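# Push the cart beside the desks with jars upright

## Task

Move the cart so it sits next to the desks. Success requires that all four jars on the cart finish standing upright and still on the cart, and that every other labelled container also finishes upright. No container may touch the floor at any point, and the robot must not fall over or finish tilted; either of those is a failure.

## Robot and tools

ROBOT. A LinearBot: an omnidirectional wheeled base with a column about 1.7 m tall. A carriage rides up and down the column (lift_m) and carries two six-joint arms, left and right, each with a five-finger hand. Arm bases sit about 0.57 m + lift_m above the floor, and carriage parts hang about 0.15 m below them. A hand point reaches up to 0.78 m from its shoulder but only about 0.4 m below the arm base. Parked arm: joints 1 to 6 = 0, 0.05, 0.05, 1.45, 0, 0; both parked, the robot is about 0.85 m wide and 0.65 m long. Cameras: carriage_camera (fixed, facing forward, tilted about 20 degrees down), left_wrist_camera and right_wrist_camera (on the little-finger side, aimed at the hand point).

FRAMES. Base frame: origin on the floor below the base centre, x forward, y left, z up, metres. left_hand and right_hand readings are hand points in this frame; the true hand is usually a bit lower than reported, more at long reach. Odometry frame is the base frame at scene start; base_odometry counts wheel turns only, so slip shows as travel, and heading (rad, left positive, -3.142 to 3.142) drifts a degree or two after turns or long sideways moves.

move. One call carries at most one action, made of "base", "joints" or both, plus optional "speeds" and "min_time_s"; "cameras" and "blocking" are extra options. With no action it just reports state and images.
- base: an object holding exactly one key, each a relative offset from where the base last measured itself, not a pose: translate_m (metres, forward +, -2 to 2), strafe_m (metres, left +, -2 to 2) or rotate_rad (radians, counter-clockwise/left +, -6.3 to 6.3).
- joints: one object for both arms together, keyed by joint name, each value an absolute target. lift_m 0 to 1 m. Per arm (left_ and right_ prefixes): joint1_rad -2.617 to 3.054 (yaw about vertical, 0 ahead, + left); joint2_rad 0 to 3.141 (shoulder: 0 upper arm back level, 1.57 up, 3.14 forward level); joint3_rad 0 to 3.141 (elbow, 0 folded, 3.14 straight); joint4_rad -1.57 to 1.57 (wrist pitch, + lifts fingertips); joint5_rad -1.57 to 1.57 (wrist yaw, + turns fingertips right); joint6_rad -2.094 to 2.094 (hand roll). Hand keys on a -1 to 1 scale, +1 open and -1 closed: <side>_hand_little, _ring, _middle, _index, _thumb_bend, _thumb_turn (+1 thumb beside palm, -1 opposite the fingers). Settings, not motions: <side>_hand_force_limit (-1 to 1, about 0 to 10 N at the fingertip, 15 N for thumb motors) and <side>_hand_speed (-0.96 to 1; at -0.94 or lower grips are gentle).
- speeds: caps for this action only: translate_m and strafe_m 0.02 to 0.5 m/s, rotate_rad 0.05 to 1.57 rad/s, lift_m 0.08 to 0.27 m/s (default 0.25).
- min_time_s: 0.1 to 8 s, the shortest duration of each arm motion; 2 or more gives straighter hand paths, too short makes arms overshoot.
- cameras: list of names or ["all"]; [] none; omitted means all only for a no-action call. blocking: true/omitted waits for every motion to rest; false returns within about 0.5 s while motion continues, and later moves replace only the targets they name.
No action runs past 15 s; a move is cut at 14 s with "time_out".

wait: seconds 0 to 10, optional cameras; returns early once running moves rest. stop: brakes all running motions (the base coasts a little first); stopped parts say "stopped" and may keep pressing. zoom_image: camera plus region [x0, y0, x1, y1] in pixels of that camera's latest image (672x504, origin top-left), at most 504 by 504. show_instructions: shows the reference pages. finished_scene: ends the scene irreversibly (scene 1); the result must hold without the robot.

RESULTS. base_status and joint_status give each commanded motion's outcome: done, moving, off_target (rested short and may still push), stopped, contact_stop or time_out (target dropped, holding), not_followed ("joint command not followed": a collision check withheld arm targets). After a refused call, or an uncommanded contact_stop/time_out, the reply's remaining move, wait and finished_scene calls do not run. The "move" line says done or the worst status. on_its_own lists things the robot did unasked; "held at" is a target. motor_effort is percent of maximum with the peak in brackets; a lift effort that keeps dropping while lowering means a hand or load is resting on something. Hand lines: <side>_hand_stopped_by (six words for little, ring, middle, index, thumb_bend, thumb_turn: moving, target, force, stalled, fault) and per-motor load_n in newtons. Joint torques, a Motor temperatures line per arm, MOTOR HOT at 75 °C, and an OVER-TEMPERATURE FAULT at 100 °C when that arm goes limp for 30 to 60 s (keys read limit_stop_at_motor_heat; resend targets afterwards). The pictures line names the images in order.

CAUTIONS. Drive the cart gently: pushing loose things slowly can move them while reporting done, and a drive stopped by contact may leave the robot leaning; back off about 0.2 m to free it. Never reverse under a table edge. Keep the carriage low and arms in when driving; high, stretched or loaded arms, pushing, pulling or sudden stops risk tipping, which cannot be undone. Watch for a lean in images or a hand z rising unasked. Arms have no contact stop and spring to target once free. Keep the arms from striking or squeezing each other, hands included. Park arms to cool when MOTOR HOT appears; outstretched arms heat even while you think. Don't let jars slide off the cart or anything fall or slam.

Each tool is called after "Request:" in YAML: its name, and indented under it one key for each argument.

Reference images:

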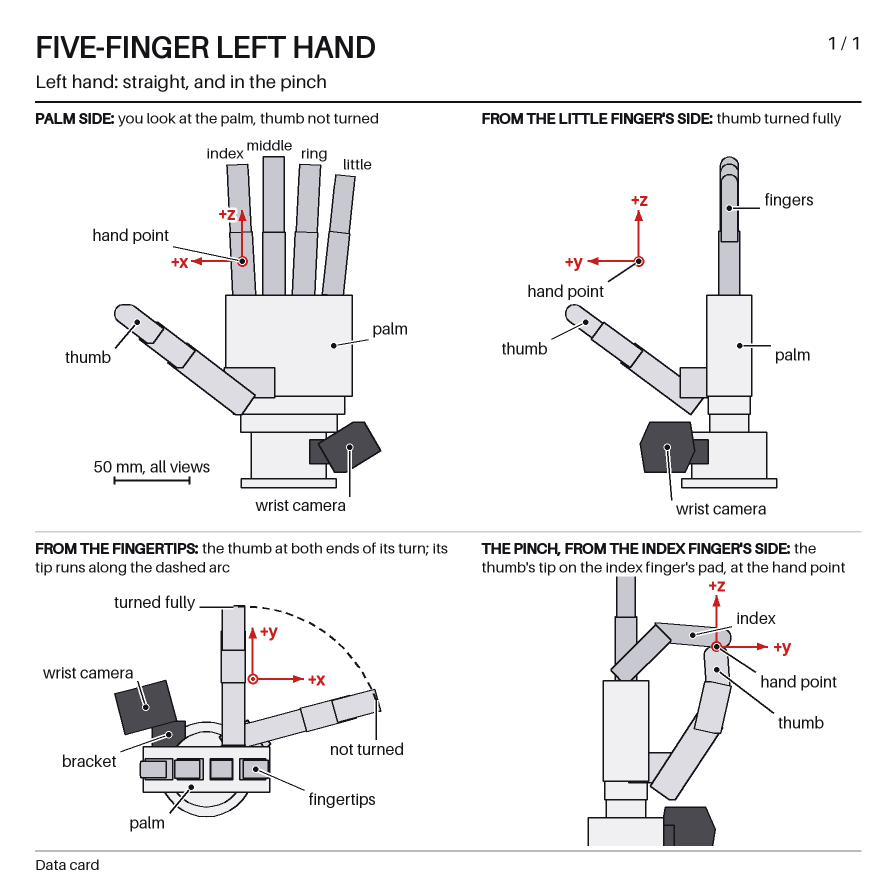

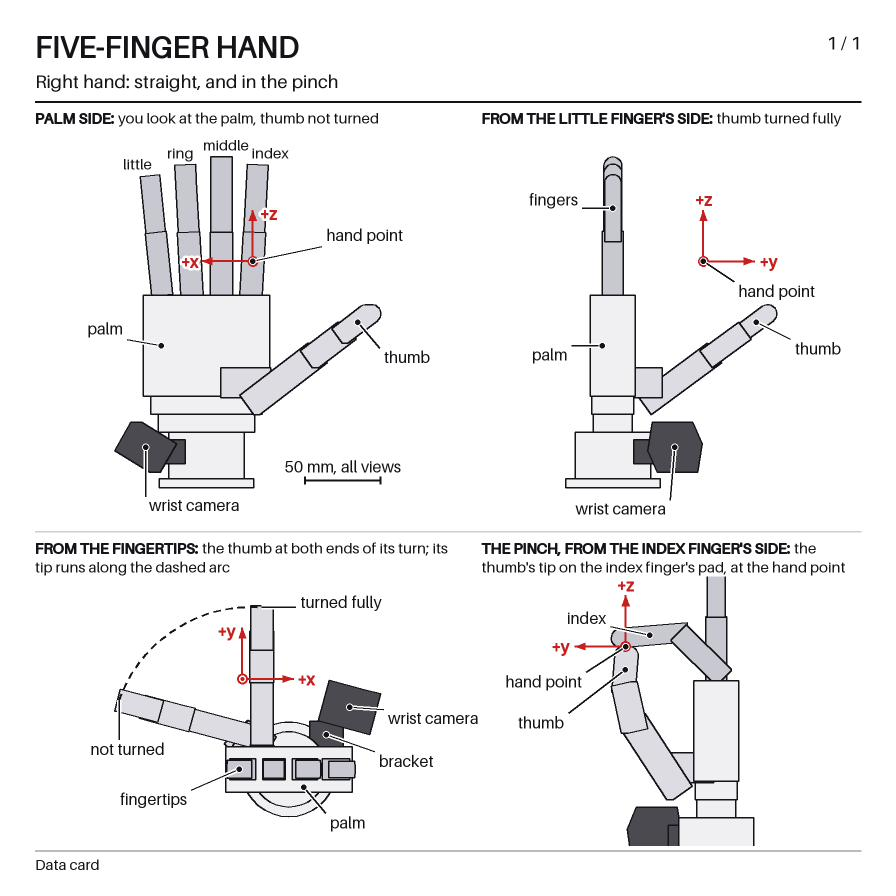

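## Session

Request:
move:

Scene clock: 0.00 s.
Joint torques (N m): no reading
Motor temperatures (°C): left_arm=[27 36 37 41 26 30] | right_arm=[28 38 35 34 30 29]
base_odometry: x=+0.000 y=+0.000 heading=+0.000
base_status: not commanded
joint_positions: lift_m=+0.300 left_joint1_rad=-0.003 left_joint2_rad=+0.043 left_joint3_rad=+0.041 left_joint4_rad=+1.399 left_joint5_rad=+0.002 left_joint6_rad=-0.013 right_joint1_rad=+0.006 right_joint2_rad=+0.068 right_joint3_rad=+0.066 right_joint4_rad=+1.409 right_joint5_rad=+0.002 right_joint6_rad=+0.009 left_hand_little=+1.000 left_hand_ring=+1.000 left_hand_middle=+1.000 left_hand_index=+1.000 left_hand_thumb_turn=+1.000 left_hand_thumb_bend=+1.000 left_hand_force_limit=+0.000 left_hand_speed=-0.800 right_hand_little=+1.000 right_hand_ring=+1.000 right_hand_middle=+1.000 right_hand_index=+1.000 right_hand_thumb_turn=+1.000 right_hand_thumb_bend=+1.000 right_hand_force_limit=+0.000 right_hand_speed=-0.800
joint_status: not commanded
left_hand_stopped_by: target,target,target,target,target,target
right_hand_stopped_by: target,target,target,target,target,target
left_little_load_n: 0.0
left_ring_load_n: 0.0
left_middle_load_n: -0.5
left_index_load_n: 0.0
left_thumb_bend_load_n: 0.0
left_thumb_turn_load_n: -0.5
right_little_load_n: 0.0
right_ring_load_n: 0.0
right_middle_load_n: 0.0
right_index_load_n: 0.0
right_thumb_bend_load_n: 0.0
right_thumb_turn_load_n: 0.0
motor_effort: lift_m=+22 drive_wheels=+0
left_hand: x=+0.3316 y=+0.2758 z=+1.2877 quat_wxyz=(+0.699, -0.061, +0.061, -0.710) (m; base frame)
right_hand: x=+0.3293 y=-0.2764 z=+1.2955 quat_wxyz=(+0.710, -0.057, +0.058, -0.699) (m; base frame)
pictures: carriage_camera, left_wrist_camera, right_wrist_camera

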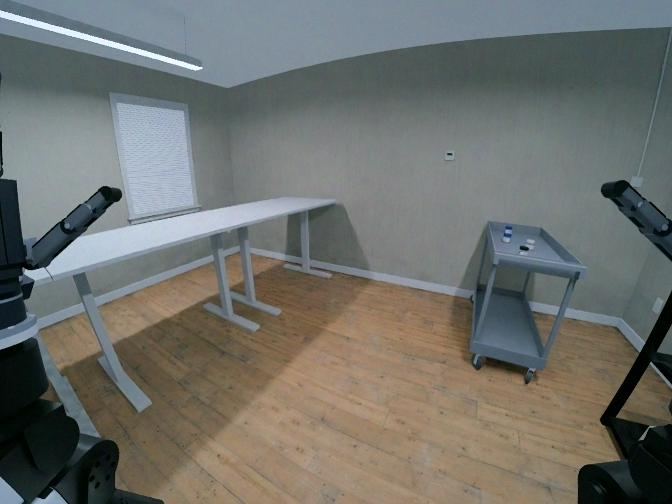

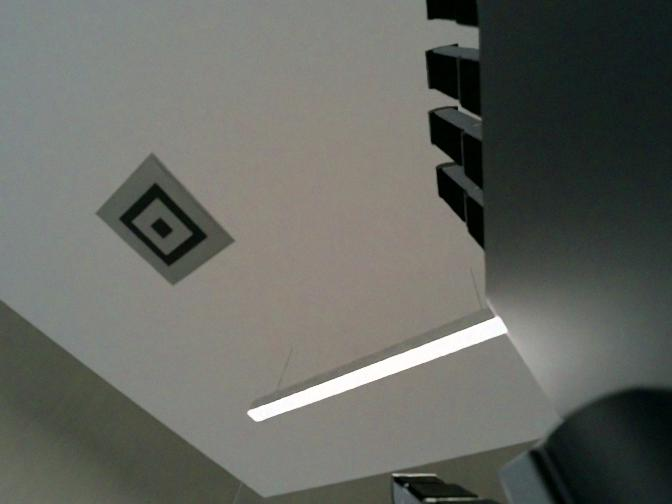

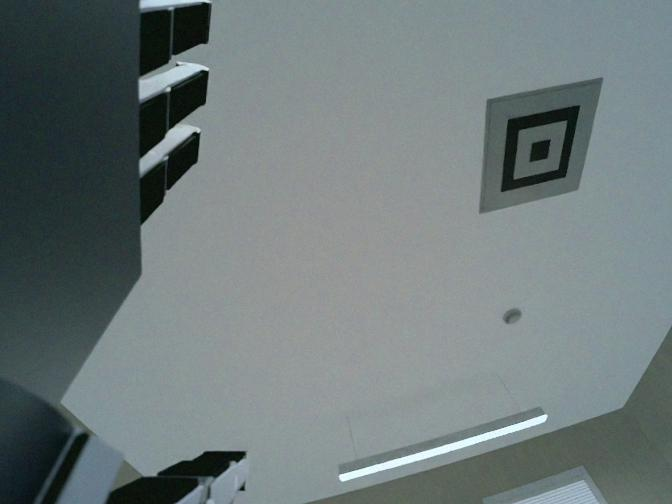

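Request:
zoom_image:
  camera: "carriage_camera"
  region: [440, 200, 620, 400]

Request:
zoom_image:
  camera: "carriage_camera"
  region: [480, 210, 580, 285]

Request:
zoom_image:
  camera: "carriage_camera"
  region: [0, 180, 360, 450]

Scaled by 2.520.

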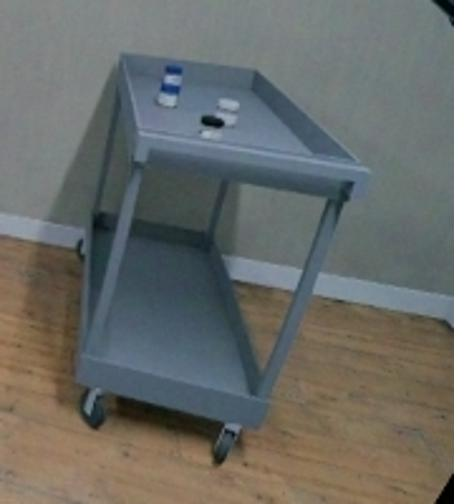

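Scaled by 5.040.

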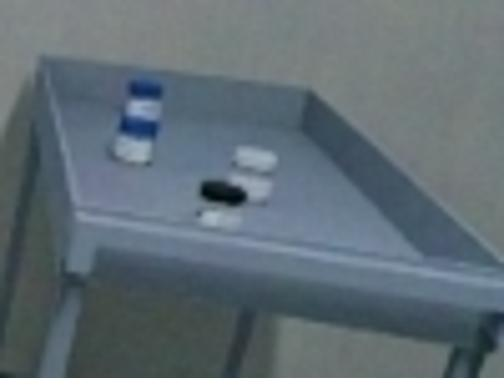

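Scaled by 1.400.

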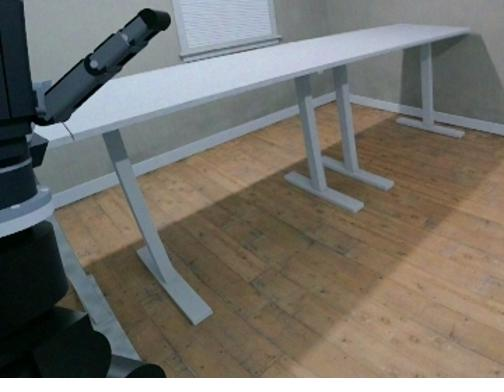

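Request:
move:
  base: {"rotate_rad": -0.5}
  cameras: ["carriage_camera"]

Request:
move:
  base: {"strafe_m": -0.4}
  cameras: ["carriage_camera"]

Request:
zoom_image:
  camera: "carriage_camera"
  region: [320, 200, 520, 400]

Scene clock: 34.80 s.
Joint torques (N m): left_arm=[0.23 2.91 4.7 0.16 -0.07 -0.12] | right_arm=[-0.32 3.77 4.93 0 -0.03 0.08]
move: done
base_odometry: x=+0.000 y=+0.000 heading=-0.500
base_status: done
joint_positions: lift_m=+0.300 left_joint1_rad=-0.003 left_joint2_rad=+0.043 left_joint3_rad=+0.041 left_joint4_rad=+1.399 left_joint5_rad=+0.002 left_joint6_rad=-0.013 right_joint1_rad=+0.006 right_joint2_rad=+0.068 right_joint3_rad=+0.066 right_joint4_rad=+1.409 right_joint5_rad=+0.002 right_joint6_rad=+0.009 left_hand_little=+1.000 left_hand_ring=+1.000 left_hand_middle=+1.000 left_hand_index=+1.000 left_hand_thumb_turn=+1.000 left_hand_thumb_bend=+1.000 left_hand_force_limit=+0.000 left_hand_speed=-0.800 right_hand_little=+1.000 right_hand_ring=+1.000 right_hand_middle=+1.000 right_hand_index=+1.000 right_hand_thumb_turn=+1.000 right_hand_thumb_bend=+1.000 right_hand_force_limit=+0.000 right_hand_speed=-0.800
joint_status: not commanded
left_hand_stopped_by: target,target,target,target,target,target
right_hand_stopped_by: target,target,target,target,target,target
left_little_load_n: -0.5
left_ring_load_n: 0.0
left_middle_load_n: -0.5
left_index_load_n: 0.0
left_thumb_bend_load_n: 0.0
left_thumb_turn_load_n: 0.0
right_little_load_n: 0.0
right_ring_load_n: 0.0
right_middle_load_n: -0.5
right_index_load_n: 0.0
right_thumb_bend_load_n: 0.0
right_thumb_turn_load_n: 0.0
motor_effort: lift_m=+22(22) drive_wheels=+4(15)
left_hand: x=+0.3316 y=+0.2758 z=+1.2877 quat_wxyz=(+0.699, -0.061, +0.061, -0.710) (m; base frame)
right_hand: x=+0.3293 y=-0.2764 z=+1.2955 quat_wxyz=(+0.710, -0.057, +0.058, -0.699) (m; base frame)
pictures: carriage_camera

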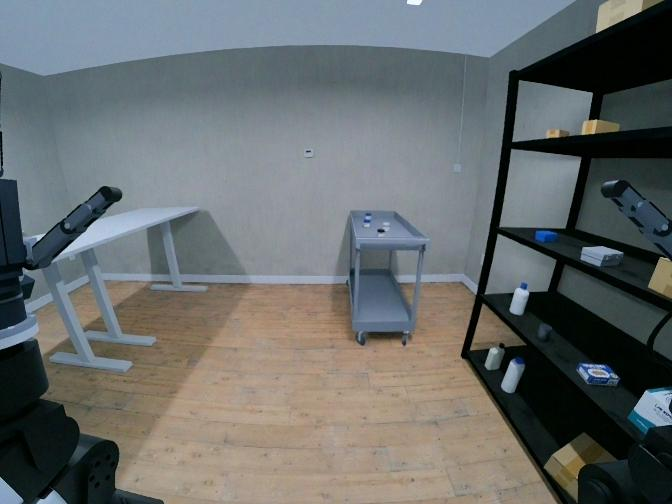

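Scene clock: 37.63 s.
Joint torques (N m): left_arm=[0.36 3.04 4.7 0.16 -0.08 -0.12] | right_arm=[-0.38 3.73 4.9 -0.03 -0.04 0.09]
move: done
base_odometry: x=-0.192 y=-0.351 heading=-0.500
base_status: done
joint_positions: lift_m=+0.300 left_joint1_rad=-0.002 left_joint2_rad=+0.043 left_joint3_rad=+0.041 left_joint4_rad=+1.399 left_joint5_rad=+0.002 left_joint6_rad=-0.013 right_joint1_rad=+0.006 right_joint2_rad=+0.068 right_joint3_rad=+0.066 right_joint4_rad=+1.409 right_joint5_rad=+0.002 right_joint6_rad=+0.009 left_hand_little=+1.000 left_hand_ring=+1.000 left_hand_middle=+1.000 left_hand_index=+1.000 left_hand_thumb_turn=+1.000 left_hand_thumb_bend=+1.000 left_hand_force_limit=+0.000 left_hand_speed=-0.800 right_hand_little=+1.000 right_hand_ring=+1.000 right_hand_middle=+1.000 right_hand_index=+1.000 right_hand_thumb_turn=+1.000 right_hand_thumb_bend=+1.000 right_hand_force_limit=+0.000 right_hand_speed=-0.800
joint_status: not commanded
left_hand_stopped_by: target,target,target,target,target,target
right_hand_stopped_by: target,target,target,target,target,target
left_little_load_n: 0.0
left_ring_load_n: 0.0
left_middle_load_n: 0.0
left_index_load_n: 0.0
left_thumb_bend_load_n: 0.0
left_thumb_turn_load_n: 0.0
right_little_load_n: 0.0
right_ring_load_n: 0.0
right_middle_load_n: 0.0
right_index_load_n: 0.0
right_thumb_bend_load_n: 0.0
right_thumb_turn_load_n: 0.0
motor_effort: lift_m=+22(22) drive_wheels=-7(18)
left_hand: x=+0.3316 y=+0.2758 z=+1.2877 quat_wxyz=(+0.699, -0.061, +0.062, -0.710) (m; base frame)
right_hand: x=+0.3293 y=-0.2765 z=+1.2955 quat_wxyz=(+0.710, -0.057, +0.058, -0.699) (m; base frame)
pictures: carriage_camera

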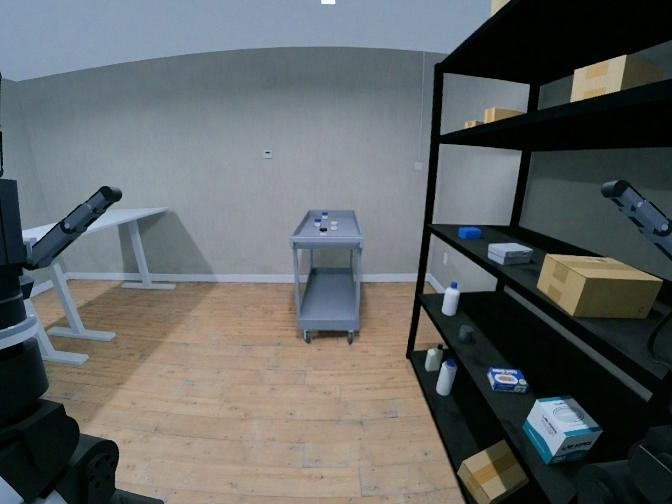

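Scaled by 2.520.

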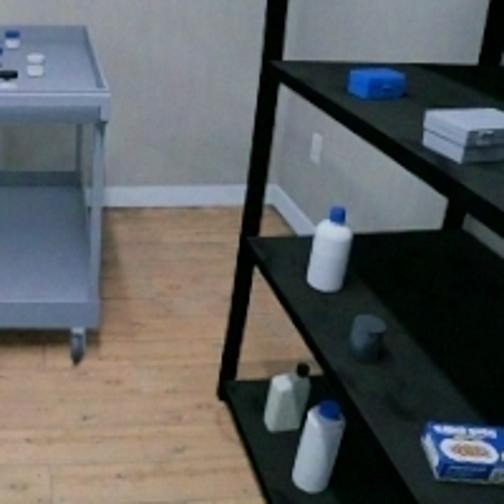

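Request:
zoom_image:
  camera: "carriage_camera"
  region: [280, 200, 380, 350]

Request:
zoom_image:
  camera: "carriage_camera"
  region: [285, 200, 365, 260]

Request:
zoom_image:
  camera: "carriage_camera"
  region: [400, 200, 670, 500]

Scaled by 3.360.

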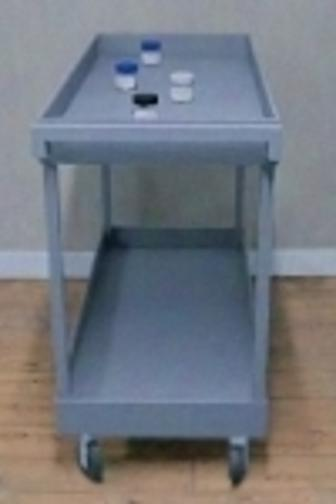

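Scaled by 6.300.

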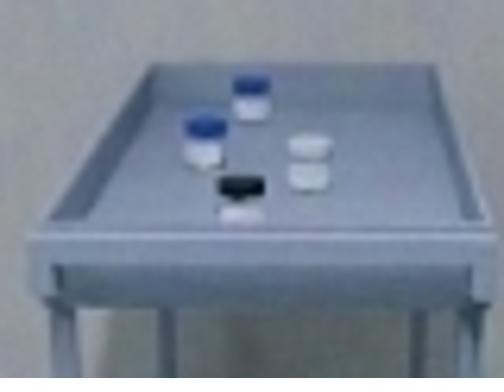

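Scaled by 1.680.

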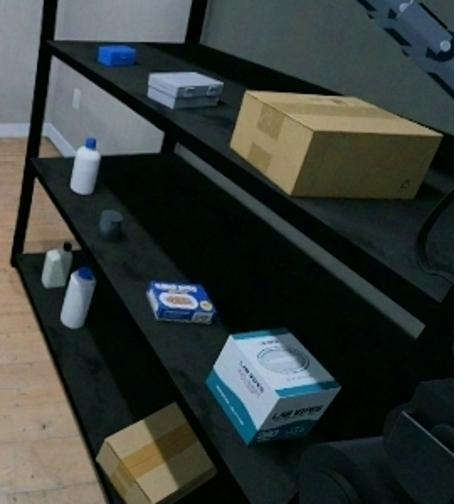

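Request:
move:
  base: {"translate_m": 0.6}
  cameras: ["carriage_camera"]

Request:
zoom_image:
  camera: "carriage_camera"
  region: [240, 200, 440, 400]

Scene clock: 59.23 s.
Joint torques (N m): left_arm=[0.18 2.76 4.62 0.12 -0.08 -0.11] | right_arm=[-0.35 3.74 4.82 0.01 -0.03 0.13]
move: done
base_odometry: x=+0.334 y=-0.639 heading=-0.501
base_status: done
joint_positions: lift_m=+0.300 left_joint1_rad=-0.002 left_joint2_rad=+0.043 left_joint3_rad=+0.041 left_joint4_rad=+1.398 left_joint5_rad=+0.002 left_joint6_rad=-0.013 right_joint1_rad=+0.006 right_joint2_rad=+0.068 right_joint3_rad=+0.066 right_joint4_rad=+1.409 right_joint5_rad=+0.002 right_joint6_rad=+0.009 left_hand_little=+1.000 left_hand_ring=+1.000 left_hand_middle=+1.000 left_hand_index=+1.000 left_hand_thumb_turn=+1.000 left_hand_thumb_bend=+1.000 left_hand_force_limit=+0.000 left_hand_speed=-0.800 right_hand_little=+1.000 right_hand_ring=+1.000 right_hand_middle=+1.000 right_hand_index=+1.000 right_hand_thumb_turn=+1.000 right_hand_thumb_bend=+1.000 right_hand_force_limit=+0.000 right_hand_speed=-0.800
joint_status: not commanded
left_hand_stopped_by: target,target,target,target,target,target
right_hand_stopped_by: target,target,target,target,target,target
left_little_load_n: 0.0
left_ring_load_n: 0.0
left_middle_load_n: 0.0
left_index_load_n: 0.0
left_thumb_bend_load_n: 0.0
left_thumb_turn_load_n: 0.0
right_little_load_n: 0.0
right_ring_load_n: 0.0
right_middle_load_n: 0.0
right_index_load_n: 0.0
right_thumb_bend_load_n: 0.0
right_thumb_turn_load_n: 0.0
motor_effort: lift_m=+22(22) drive_wheels=-6(12)
left_hand: x=+0.3317 y=+0.2758 z=+1.2877 quat_wxyz=(+0.699, -0.061, +0.062, -0.710) (m; base frame)
right_hand: x=+0.3295 y=-0.2765 z=+1.2955 quat_wxyz=(+0.710, -0.057, +0.058, -0.699) (m; base frame)
pictures: carriage_camera

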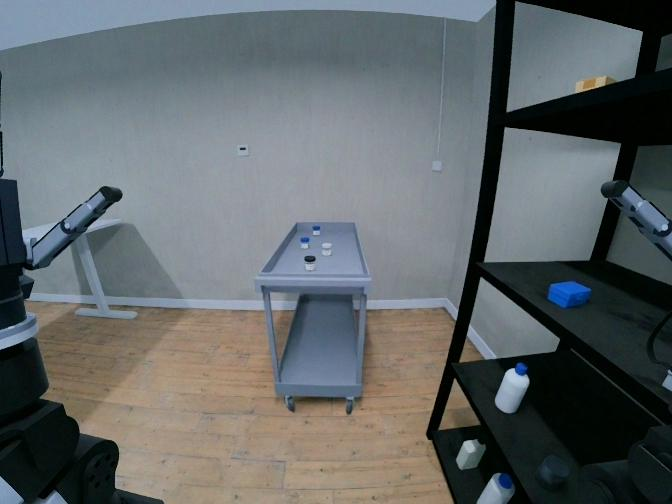

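Scaled by 2.520.

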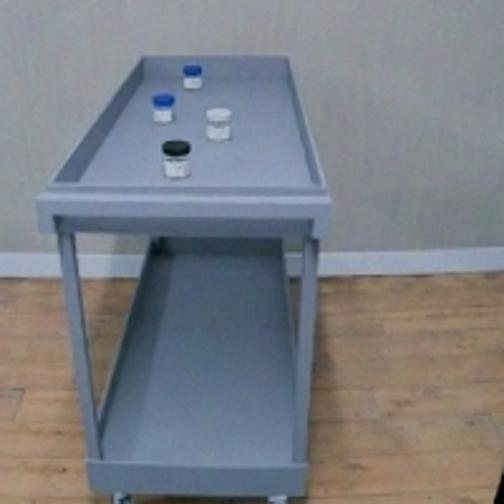

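Request:
zoom_image:
  camera: "carriage_camera"
  region: [265, 370, 375, 425]

Request:
zoom_image:
  camera: "carriage_camera"
  region: [245, 215, 385, 315]

Scaled by 4.582.

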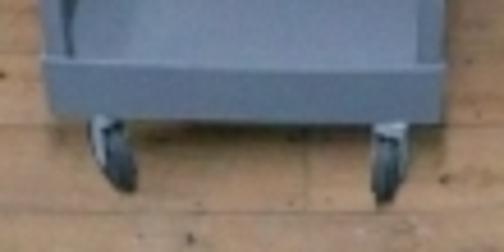

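Scaled by 3.600.

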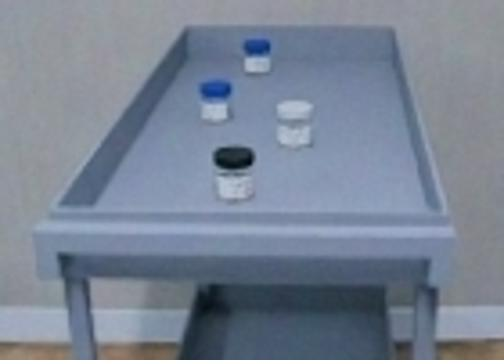

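Request:
move:
  joints: {"left_joint1_rad":0,"left_joint2_rad":1.8,"left_joint3_rad":1.1,"left_joint4_rad":0.7,"left_joint5_rad":0,"left_joint6_rad":0,"right_joint1_rad":0,"right_joint2_rad":1.8,"right_joint3_rad":1.1,"right_joint4_rad":0.7,"right_joint5_rad":0,"right_joint6_rad":0}
  min_time_s: 2
  cameras: ["all"]

Scene clock: 90.53 s.
Joint torques (N m): left_arm=[0.44 -6.17 7.9 2.37 -0.1 0.02] | right_arm=[-0.87 -9.18 8.81 1.74 -0.04 0]
move: done
base_odometry: x=+0.334 y=-0.639 heading=-0.501
base_status: not commanded
joint_positions: lift_m=+0.300 left_joint1_rad=-0.002 left_joint2_rad=+1.799 left_joint3_rad=+1.068 left_joint4_rad=+0.700 left_joint5_rad=+0.002 left_joint6_rad=-0.013 right_joint1_rad=+0.006 right_joint2_rad=+1.785 right_joint3_rad=+1.066 right_joint4_rad=+0.712 right_joint5_rad=+0.002 right_joint6_rad=+0.009 left_hand_little=+1.000 left_hand_ring=+1.000 left_hand_middle=+1.000 left_hand_index=+1.000 left_hand_thumb_turn=+1.000 left_hand_thumb_bend=+1.000 left_hand_force_limit=+0.000 left_hand_speed=-0.800 right_hand_little=+1.000 right_hand_ring=+1.000 right_hand_middle=+1.000 right_hand_index=+1.000 right_hand_thumb_turn=+1.000 right_hand_thumb_bend=+1.000 right_hand_force_limit=+0.000 right_hand_speed=-0.800
joint_status: all done
left_hand_stopped_by: target,target,target,target,target,target
right_hand_stopped_by: target,target,target,target,target,target
left_little_load_n: 0.0
left_ring_load_n: 0.0
left_middle_load_n: 0.0
left_index_load_n: 0.0
left_thumb_bend_load_n: 0.0
left_thumb_turn_load_n: 0.0
right_little_load_n: 0.0
right_ring_load_n: 0.0
right_middle_load_n: 0.0
right_index_load_n: 0.0
right_thumb_bend_load_n: 0.0
right_thumb_turn_load_n: 0.0
motor_effort: lift_m=+22(22) drive_wheels=-6(6)
left_hand: x=+0.7937 y=+0.2748 z=+1.0331 quat_wxyz=(+0.488, -0.510, +0.505, -0.496) (m; base frame)
right_hand: x=+0.7930 y=-0.2737 z=+1.0433 quat_wxyz=(+0.502, -0.500, +0.503, -0.495) (m; base frame)
pictures: carriage_camera, left_wrist_camera, right_wrist_camera

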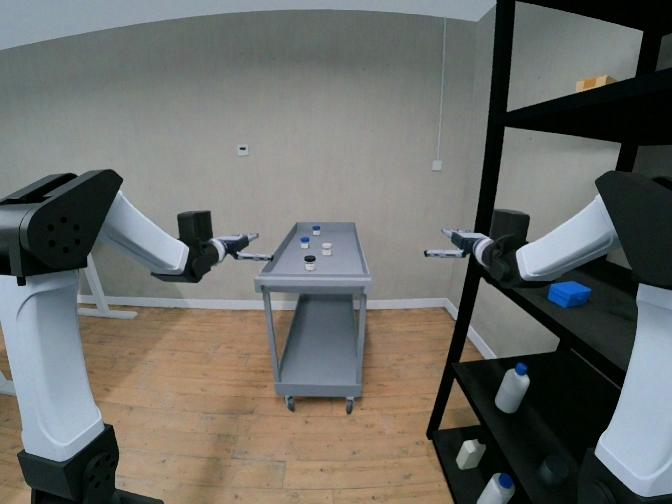

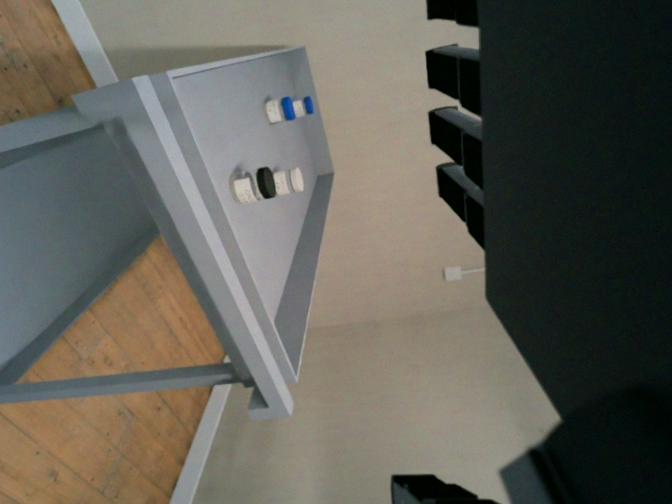

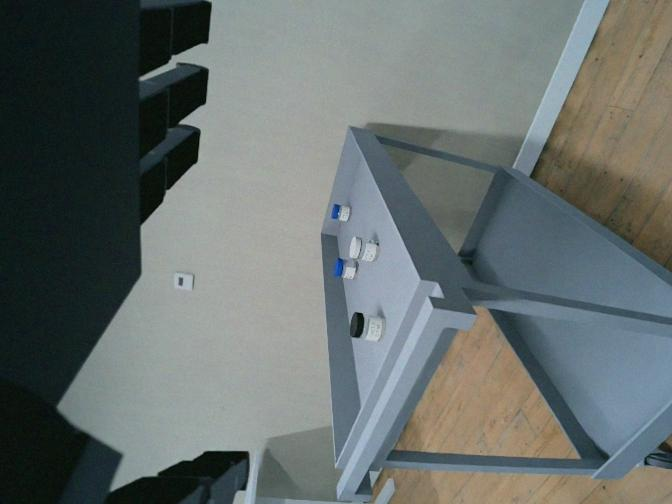

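Request:
zoom_image:
  camera: "left_wrist_camera"
  region: [60, 40, 340, 440]

Request:
zoom_image:
  camera: "right_wrist_camera"
  region: [310, 110, 510, 410]

Scaled by 1.260.

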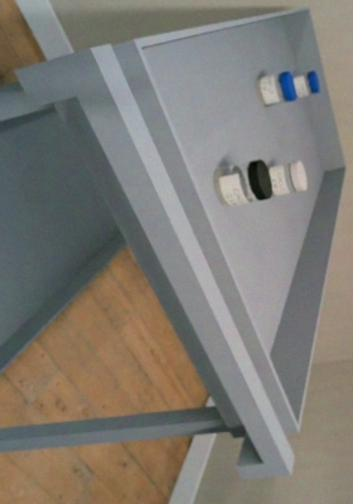

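Scaled by 1.680.

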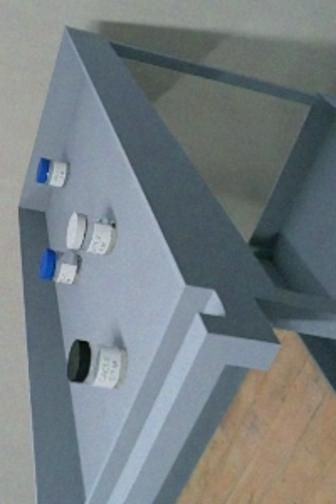

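Request:
move:
  base: {"strafe_m": 0.09}
  joints: {"lift_m":0.22,"left_joint1_rad":-0.5,"left_joint2_rad":1.98,"left_joint3_rad":0.86,"left_joint4_rad":1.12,"left_joint5_rad":-0.5,"right_joint1_rad":0.5,"right_joint2_rad":1.98,"right_joint3_rad":0.86,"right_joint4_rad":1.12,"right_joint5_rad":0.5,"left_hand_thumb_turn":-1,"right_hand_thumb_turn":-1}
  cameras: ["all"]
  min_time_s: 2

Scene clock: 130.47 s.
Joint torques (N m): left_arm=[-0.36 -6.09 3.95 2.54 -0.24 0.02] | right_arm=[0.34 -9.01 3.85 1.95 0.1 -0.02]
move: done
base_odometry: x=+0.378 y=-0.561 heading=-0.501
base_status: done
joint_positions: lift_m=+0.220 left_joint1_rad=-0.494 left_joint2_rad=+1.976 left_joint3_rad=+0.865 left_joint4_rad=+1.093 left_joint5_rad=-0.485 left_joint6_rad=-0.012 right_joint1_rad=+0.493 right_joint2_rad=+1.961 right_joint3_rad=+0.874 right_joint4_rad=+1.102 right_joint5_rad=+0.486 right_joint6_rad=+0.009 left_hand_little=+1.000 left_hand_ring=+1.000 left_hand_middle=+1.000 left_hand_index=+1.000 left_hand_thumb_turn=-1.000 left_hand_thumb_bend=+1.000 left_hand_force_limit=+0.000 left_hand_speed=-0.800 right_hand_little=+1.000 right_hand_ring=+1.000 right_hand_middle=+1.000 right_hand_index=+1.000 right_hand_thumb_turn=-1.000 right_hand_thumb_bend=+1.000 right_hand_force_limit=+0.000 right_hand_speed=-0.800
joint_status: all done
left_hand_stopped_by: target,target,target,target,target,target
right_hand_stopped_by: target,target,target,target,target,target
left_little_load_n: 0.0
left_ring_load_n: 0.0
left_middle_load_n: 0.0
left_index_load_n: 0.0
left_thumb_bend_load_n: 0.0
left_thumb_turn_load_n: 0.0
right_little_load_n: 0.0
right_ring_load_n: 0.0
right_middle_load_n: 0.0
right_index_load_n: 0.0
right_thumb_bend_load_n: 0.0
right_thumb_turn_load_n: 0.0
motor_effort: lift_m=+22(27) drive_wheels=-3(12)
left_hand: x=+0.7358 y=+0.1043 z=+0.8683 quat_wxyz=(+0.493, -0.503, +0.505, -0.499) (m; base frame)
right_hand: x=+0.7385 y=-0.1037 z=+0.8821 quat_wxyz=(+0.509, -0.494, +0.499, -0.497) (m; base frame)
pictures: carriage_camera, left_wrist_camera, right_wrist_camera

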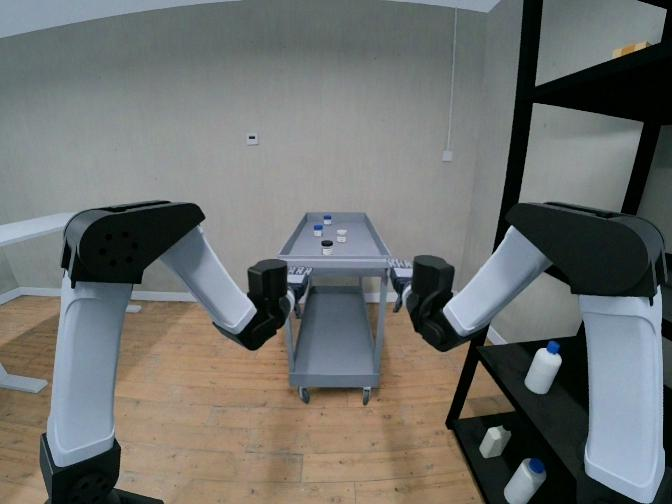

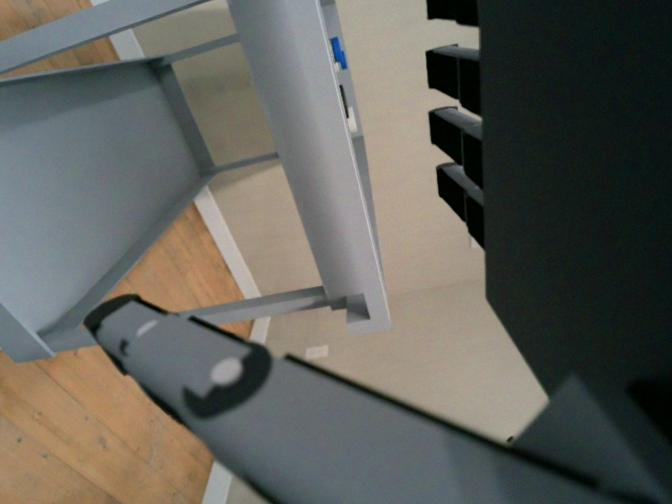

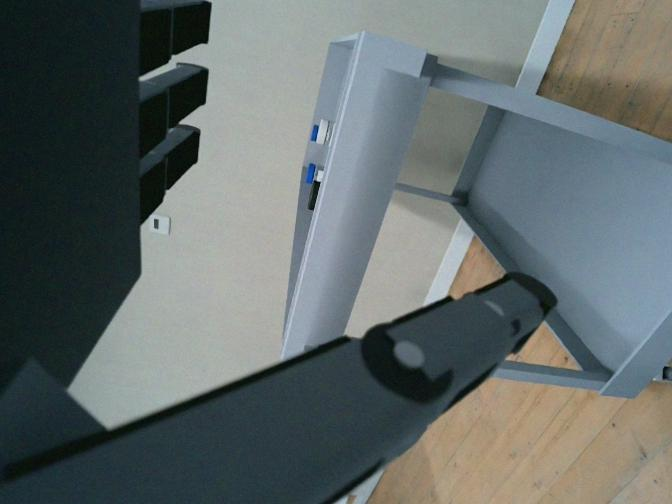

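Request:
zoom_image:
  camera: "right_wrist_camera"
  region: [270, 20, 450, 200]

Request:
zoom_image:
  camera: "left_wrist_camera"
  region: [220, 170, 420, 350]

Request:
zoom_image:
  camera: "carriage_camera"
  region: [260, 200, 420, 300]

Scaled by 2.800.

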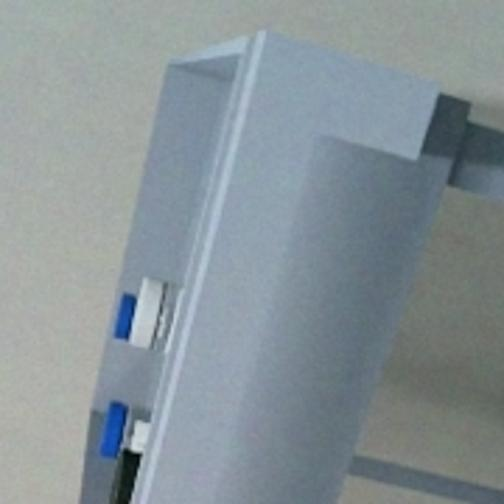

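Scaled by 2.520.

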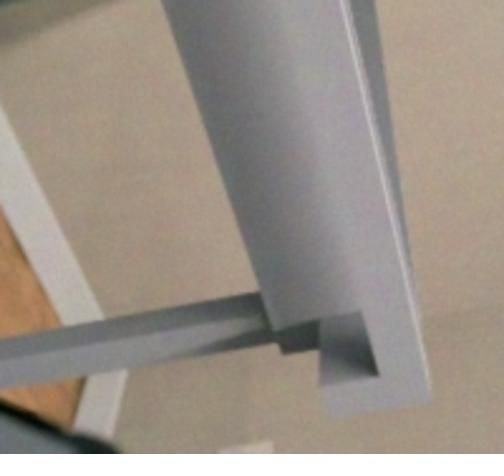

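Scaled by 3.150.

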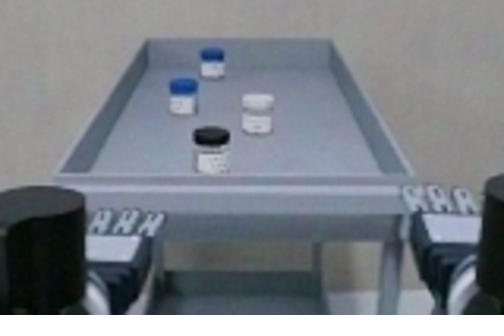

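Request:
move:
  joints: {"lift_m":0.36}
  cameras: []

Request:
move:
  base: {"translate_m": 0.12}
  cameras: ["all"]

Request:
zoom_image:
  camera: "left_wrist_camera"
  region: [100, 0, 450, 450]

Request:
zoom_image:
  camera: "right_wrist_camera"
  region: [200, 0, 600, 450]

Scene clock: 147.27 s.
Joint torques (N m): left_arm=[-0.38 -6.9 4.27 2.39 -0.23 0.03] | right_arm=[0.27 -9.99 4.26 1.81 0.08 -0.02]
Motor temperatures (°C): left_arm=[27 39 40 45 25 29] | right_arm=[27 44 37 36 29 28]
move: done
base_odometry: x=+0.378 y=-0.561 heading=-0.501
base_status: not commanded
joint_positions: lift_m=+0.360 left_joint1_rad=-0.494 left_joint2_rad=+1.986 left_joint3_rad=+0.859 left_joint4_rad=+1.108 left_joint5_rad=-0.486 left_joint6_rad=-0.012 right_joint1_rad=+0.493 right_joint2_rad=+1.971 right_joint3_rad=+0.868 right_joint4_rad=+1.115 right_joint5_rad=+0.488 right_joint6_rad=+0.009 left_hand_little=+1.000 left_hand_ring=+1.000 left_hand_middle=+1.000 left_hand_index=+1.000 left_hand_thumb_turn=-1.000 left_hand_thumb_bend=+1.000 left_hand_force_limit=+0.000 left_hand_speed=-0.800 right_hand_little=+1.000 right_hand_ring=+1.000 right_hand_middle=+1.000 right_hand_index=+1.000 right_hand_thumb_turn=-1.000 right_hand_thumb_bend=+1.000 right_hand_force_limit=+0.000 right_hand_speed=-0.800
joint_status: all done
left_hand_stopped_by: target,target,target,target,target,target
right_hand_stopped_by: target,target,target,target,target,target
left_little_load_n: -0.5
left_ring_load_n: 0.0
left_middle_load_n: 0.0
left_index_load_n: 0.0
left_thumb_bend_load_n: 0.0
left_thumb_turn_load_n: 0.0
right_little_load_n: 0.0
right_ring_load_n: 0.0
right_middle_load_n: 0.0
right_index_load_n: 0.0
right_thumb_bend_load_n: 0.0
right_thumb_turn_load_n: 0.0
motor_effort: lift_m=+21(30) drive_wheels=-3(3)
left_hand: x=+0.7351 y=+0.1049 z=+1.0044 quat_wxyz=(+0.493, -0.503, +0.505, -0.499) (m; base frame)
right_hand: x=+0.7380 y=-0.1046 z=+1.0177 quat_wxyz=(+0.508, -0.495, +0.500, -0.498) (m; base frame)
pictures: none
No camera images: "cameras" was empty.

Scene clock: 148.97 s.
Joint torques (N m): left_arm=[-0.18 -6.65 4.42 2.42 -0.22 0.03] | right_arm=[0.29 -10.13 4.22 1.85 0.11 0.01]
move: done
base_odometry: x=+0.483 y=-0.618 heading=-0.501
base_status: done
joint_positions: lift_m=+0.360 left_joint1_rad=-0.496 left_joint2_rad=+1.986 left_joint3_rad=+0.859 left_joint4_rad=+1.108 left_joint5_rad=-0.488 left_joint6_rad=-0.012 right_joint1_rad=+0.493 right_joint2_rad=+1.971 right_joint3_rad=+0.868 right_joint4_rad=+1.115 right_joint5_rad=+0.488 right_joint6_rad=+0.009 left_hand_little=+1.000 left_hand_ring=+1.000 left_hand_middle=+1.000 left_hand_index=+1.000 left_hand_thumb_turn=-1.000 left_hand_thumb_bend=+1.000 left_hand_force_limit=+0.000 left_hand_speed=-0.800 right_hand_little=+1.000 right_hand_ring=+1.000 right_hand_middle=+1.000 right_hand_index=+1.000 right_hand_thumb_turn=-1.000 right_hand_thumb_bend=+1.000 right_hand_force_limit=+0.000 right_hand_speed=-0.800
joint_status: not commanded
left_hand_stopped_by: target,target,target,target,target,target
right_hand_stopped_by: target,target,target,target,target,target
left_little_load_n: 0.0
left_ring_load_n: 0.0
left_middle_load_n: 0.0
left_index_load_n: 0.0
left_thumb_bend_load_n: 0.0
left_thumb_turn_load_n: 0.0
right_little_load_n: 0.0
right_ring_load_n: 0.0
right_middle_load_n: 0.0
right_index_load_n: 0.0
right_thumb_bend_load_n: 0.0
right_thumb_turn_load_n: 0.0
motor_effort: lift_m=+22(22) drive_wheels=-6(13)
left_hand: x=+0.7348 y=+0.1044 z=+1.0044 quat_wxyz=(+0.493, -0.503, +0.505, -0.498) (m; base frame)
right_hand: x=+0.7380 y=-0.1046 z=+1.0177 quat_wxyz=(+0.508, -0.495, +0.500, -0.498) (m; base frame)
pictures: carriage_camera, left_wrist_camera, right_wrist_camera

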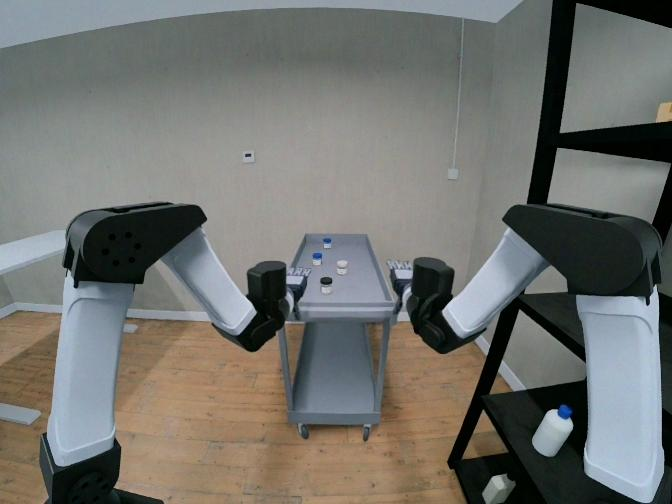

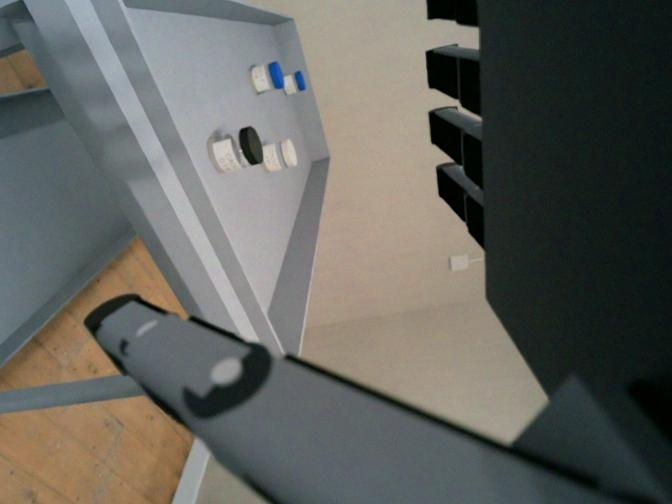

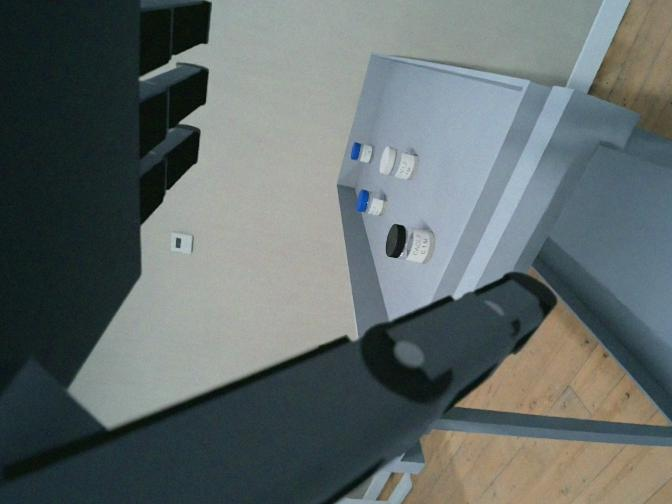

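Scaled by 1.120.

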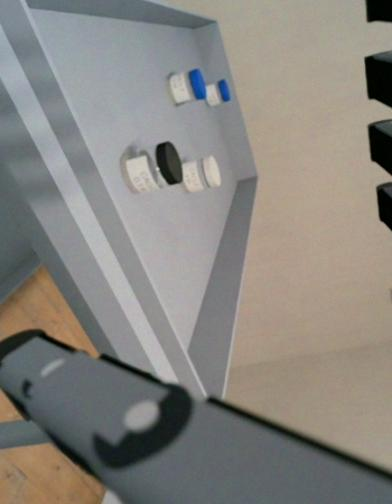

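Scaled by 1.120.

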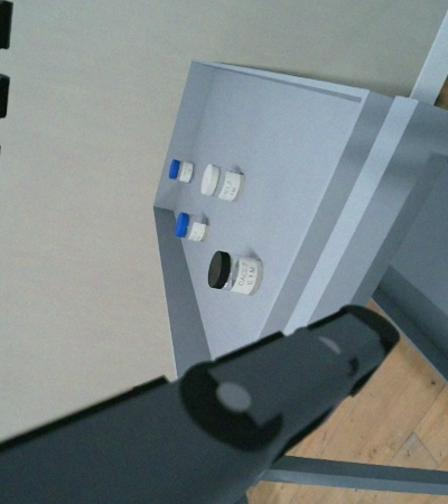

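Request:
zoom_image:
  camera: "carriage_camera"
  region: [260, 230, 420, 350]

Scaled by 3.150.

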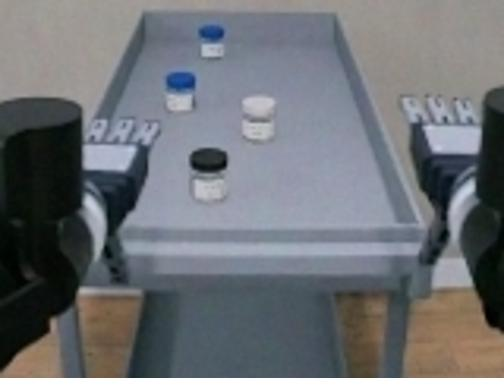

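Request:
move:
  base: {"translate_m": 0.12}
  joints: {"right_joint2_rad":2.01}
  cameras: []

Request:
move:
  joints: {"lift_m":0.26}
  cameras: ["all"]

Request:
zoom_image:
  camera: "carriage_camera"
  region: [260, 230, 420, 350]

Scene clock: 180.27 s.
Joint torques (N m): left_arm=[-0.06 -6.69 4.34 2.44 -0.2 0.03] | right_arm=[0.24 -9.26 4.22 1.8 0.13 0.03]
move: done
base_odometry: x=+0.588 y=-0.675 heading=-0.500
base_status: done
joint_positions: lift_m=+0.360 left_joint1_rad=-0.497 left_joint2_rad=+1.986 left_joint3_rad=+0.859 left_joint4_rad=+1.108 left_joint5_rad=-0.489 left_joint6_rad=-0.012 right_joint1_rad=+0.494 right_joint2_rad=+1.993 right_joint3_rad=+0.868 right_joint4_rad=+1.116 right_joint5_rad=+0.489 right_joint6_rad=+0.009 left_hand_little=+1.000 left_hand_ring=+1.000 left_hand_middle=+1.000 left_hand_index=+1.000 left_hand_thumb_turn=-1.000 left_hand_thumb_bend=+1.000 left_hand_force_limit=+0.000 left_hand_speed=-0.800 right_hand_little=+1.000 right_hand_ring=+1.000 right_hand_middle=+1.000 right_hand_index=+1.000 right_hand_thumb_turn=-1.000 right_hand_thumb_bend=+1.000 right_hand_force_limit=+0.000 right_hand_speed=-0.800
joint_status: all done
left_hand_stopped_by: target,target,target,target,target,target
right_hand_stopped_by: target,target,target,target,target,target
left_little_load_n: 0.0
left_ring_load_n: 0.0
left_middle_load_n: 0.0
left_index_load_n: 0.0
left_thumb_bend_load_n: 0.0
left_thumb_turn_load_n: 0.0
right_little_load_n: 0.0
right_ring_load_n: 0.0
right_middle_load_n: -0.5
right_index_load_n: 0.0
right_thumb_bend_load_n: 0.0
right_thumb_turn_load_n: 0.0
motor_effort: lift_m=+22(22) drive_wheels=-6(12)
left_hand: x=+0.7345 y=+0.1038 z=+1.0044 quat_wxyz=(+0.493, -0.503, +0.505, -0.499) (m; base frame)
right_hand: x=+0.7377 y=-0.1044 z=+1.0066 quat_wxyz=(+0.501, -0.502, +0.502, -0.496) (m; base frame)
pictures: none
No camera images: "cameras" was empty.

Scene clock: 181.20 s.
Joint torques (N m): left_arm=[0.01 -6.76 4.42 2.4 -0.2 0.02] | right_arm=[0.28 -10.25 4.19 1.86 0.1 0]
move: done
base_odometry: x=+0.588 y=-0.675 heading=-0.500
base_status: not commanded
joint_positions: lift_m=+0.260 left_joint1_rad=-0.497 left_joint2_rad=+1.987 left_joint3_rad=+0.859 left_joint4_rad=+1.105 left_joint5_rad=-0.489 left_joint6_rad=-0.012 right_joint1_rad=+0.494 right_joint2_rad=+2.001 right_joint3_rad=+0.868 right_joint4_rad=+1.116 right_joint5_rad=+0.490 right_joint6_rad=+0.009 left_hand_little=+1.000 left_hand_ring=+1.000 left_hand_middle=+1.000 left_hand_index=+1.000 left_hand_thumb_turn=-1.000 left_hand_thumb_bend=+1.000 left_hand_force_limit=+0.000 left_hand_speed=-0.800 right_hand_little=+1.000 right_hand_ring=+1.000 right_hand_middle=+1.000 right_hand_index=+1.000 right_hand_thumb_turn=-1.000 right_hand_thumb_bend=+1.000 right_hand_force_limit=+0.000 right_hand_speed=-0.800
joint_status: all done
left_hand_stopped_by: target,target,target,target,target,target
right_hand_stopped_by: target,target,target,target,target,target
left_little_load_n: 0.0
left_ring_load_n: 0.0
left_middle_load_n: 0.0
left_index_load_n: 0.0
left_thumb_bend_load_n: 0.0
left_thumb_turn_load_n: 0.0
right_little_load_n: 0.0
right_ring_load_n: 0.0
right_middle_load_n: 0.0
right_index_load_n: 0.0
right_thumb_bend_load_n: 0.0
right_thumb_turn_load_n: 0.0
motor_effort: lift_m=+23(25) drive_wheels=+4(6)
left_hand: x=+0.7344 y=+0.1039 z=+0.9031 quat_wxyz=(+0.493, -0.503, +0.507, -0.497) (m; base frame)
right_hand: x=+0.7375 y=-0.1046 z=+0.9020 quat_wxyz=(+0.498, -0.505, +0.503, -0.495) (m; base frame)
pictures: carriage_camera, left_wrist_camera, right_wrist_camera

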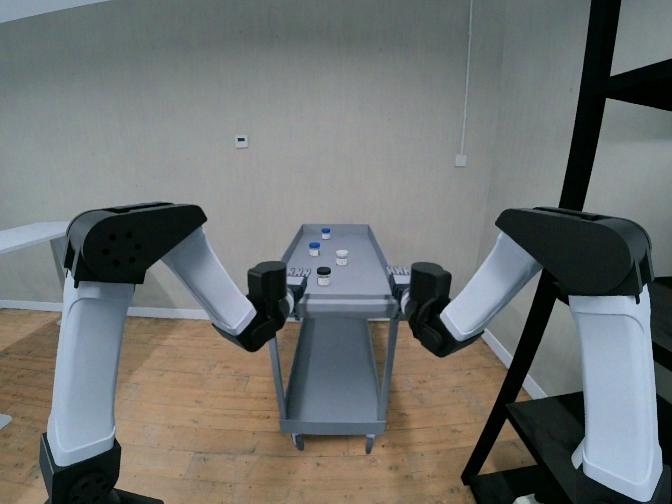

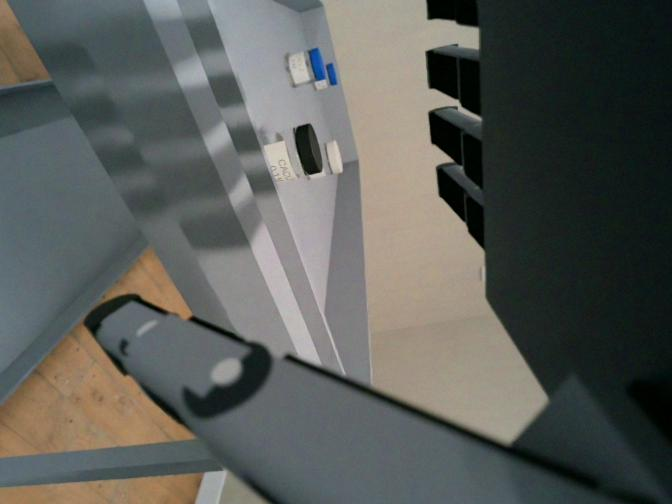

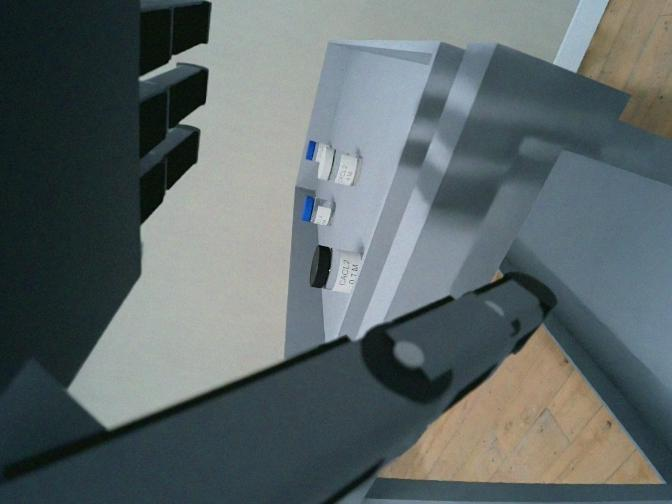

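Scaled by 3.150.

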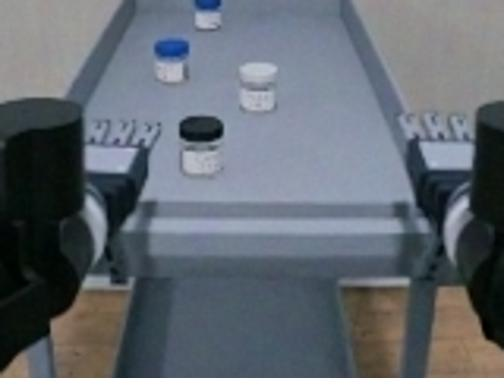

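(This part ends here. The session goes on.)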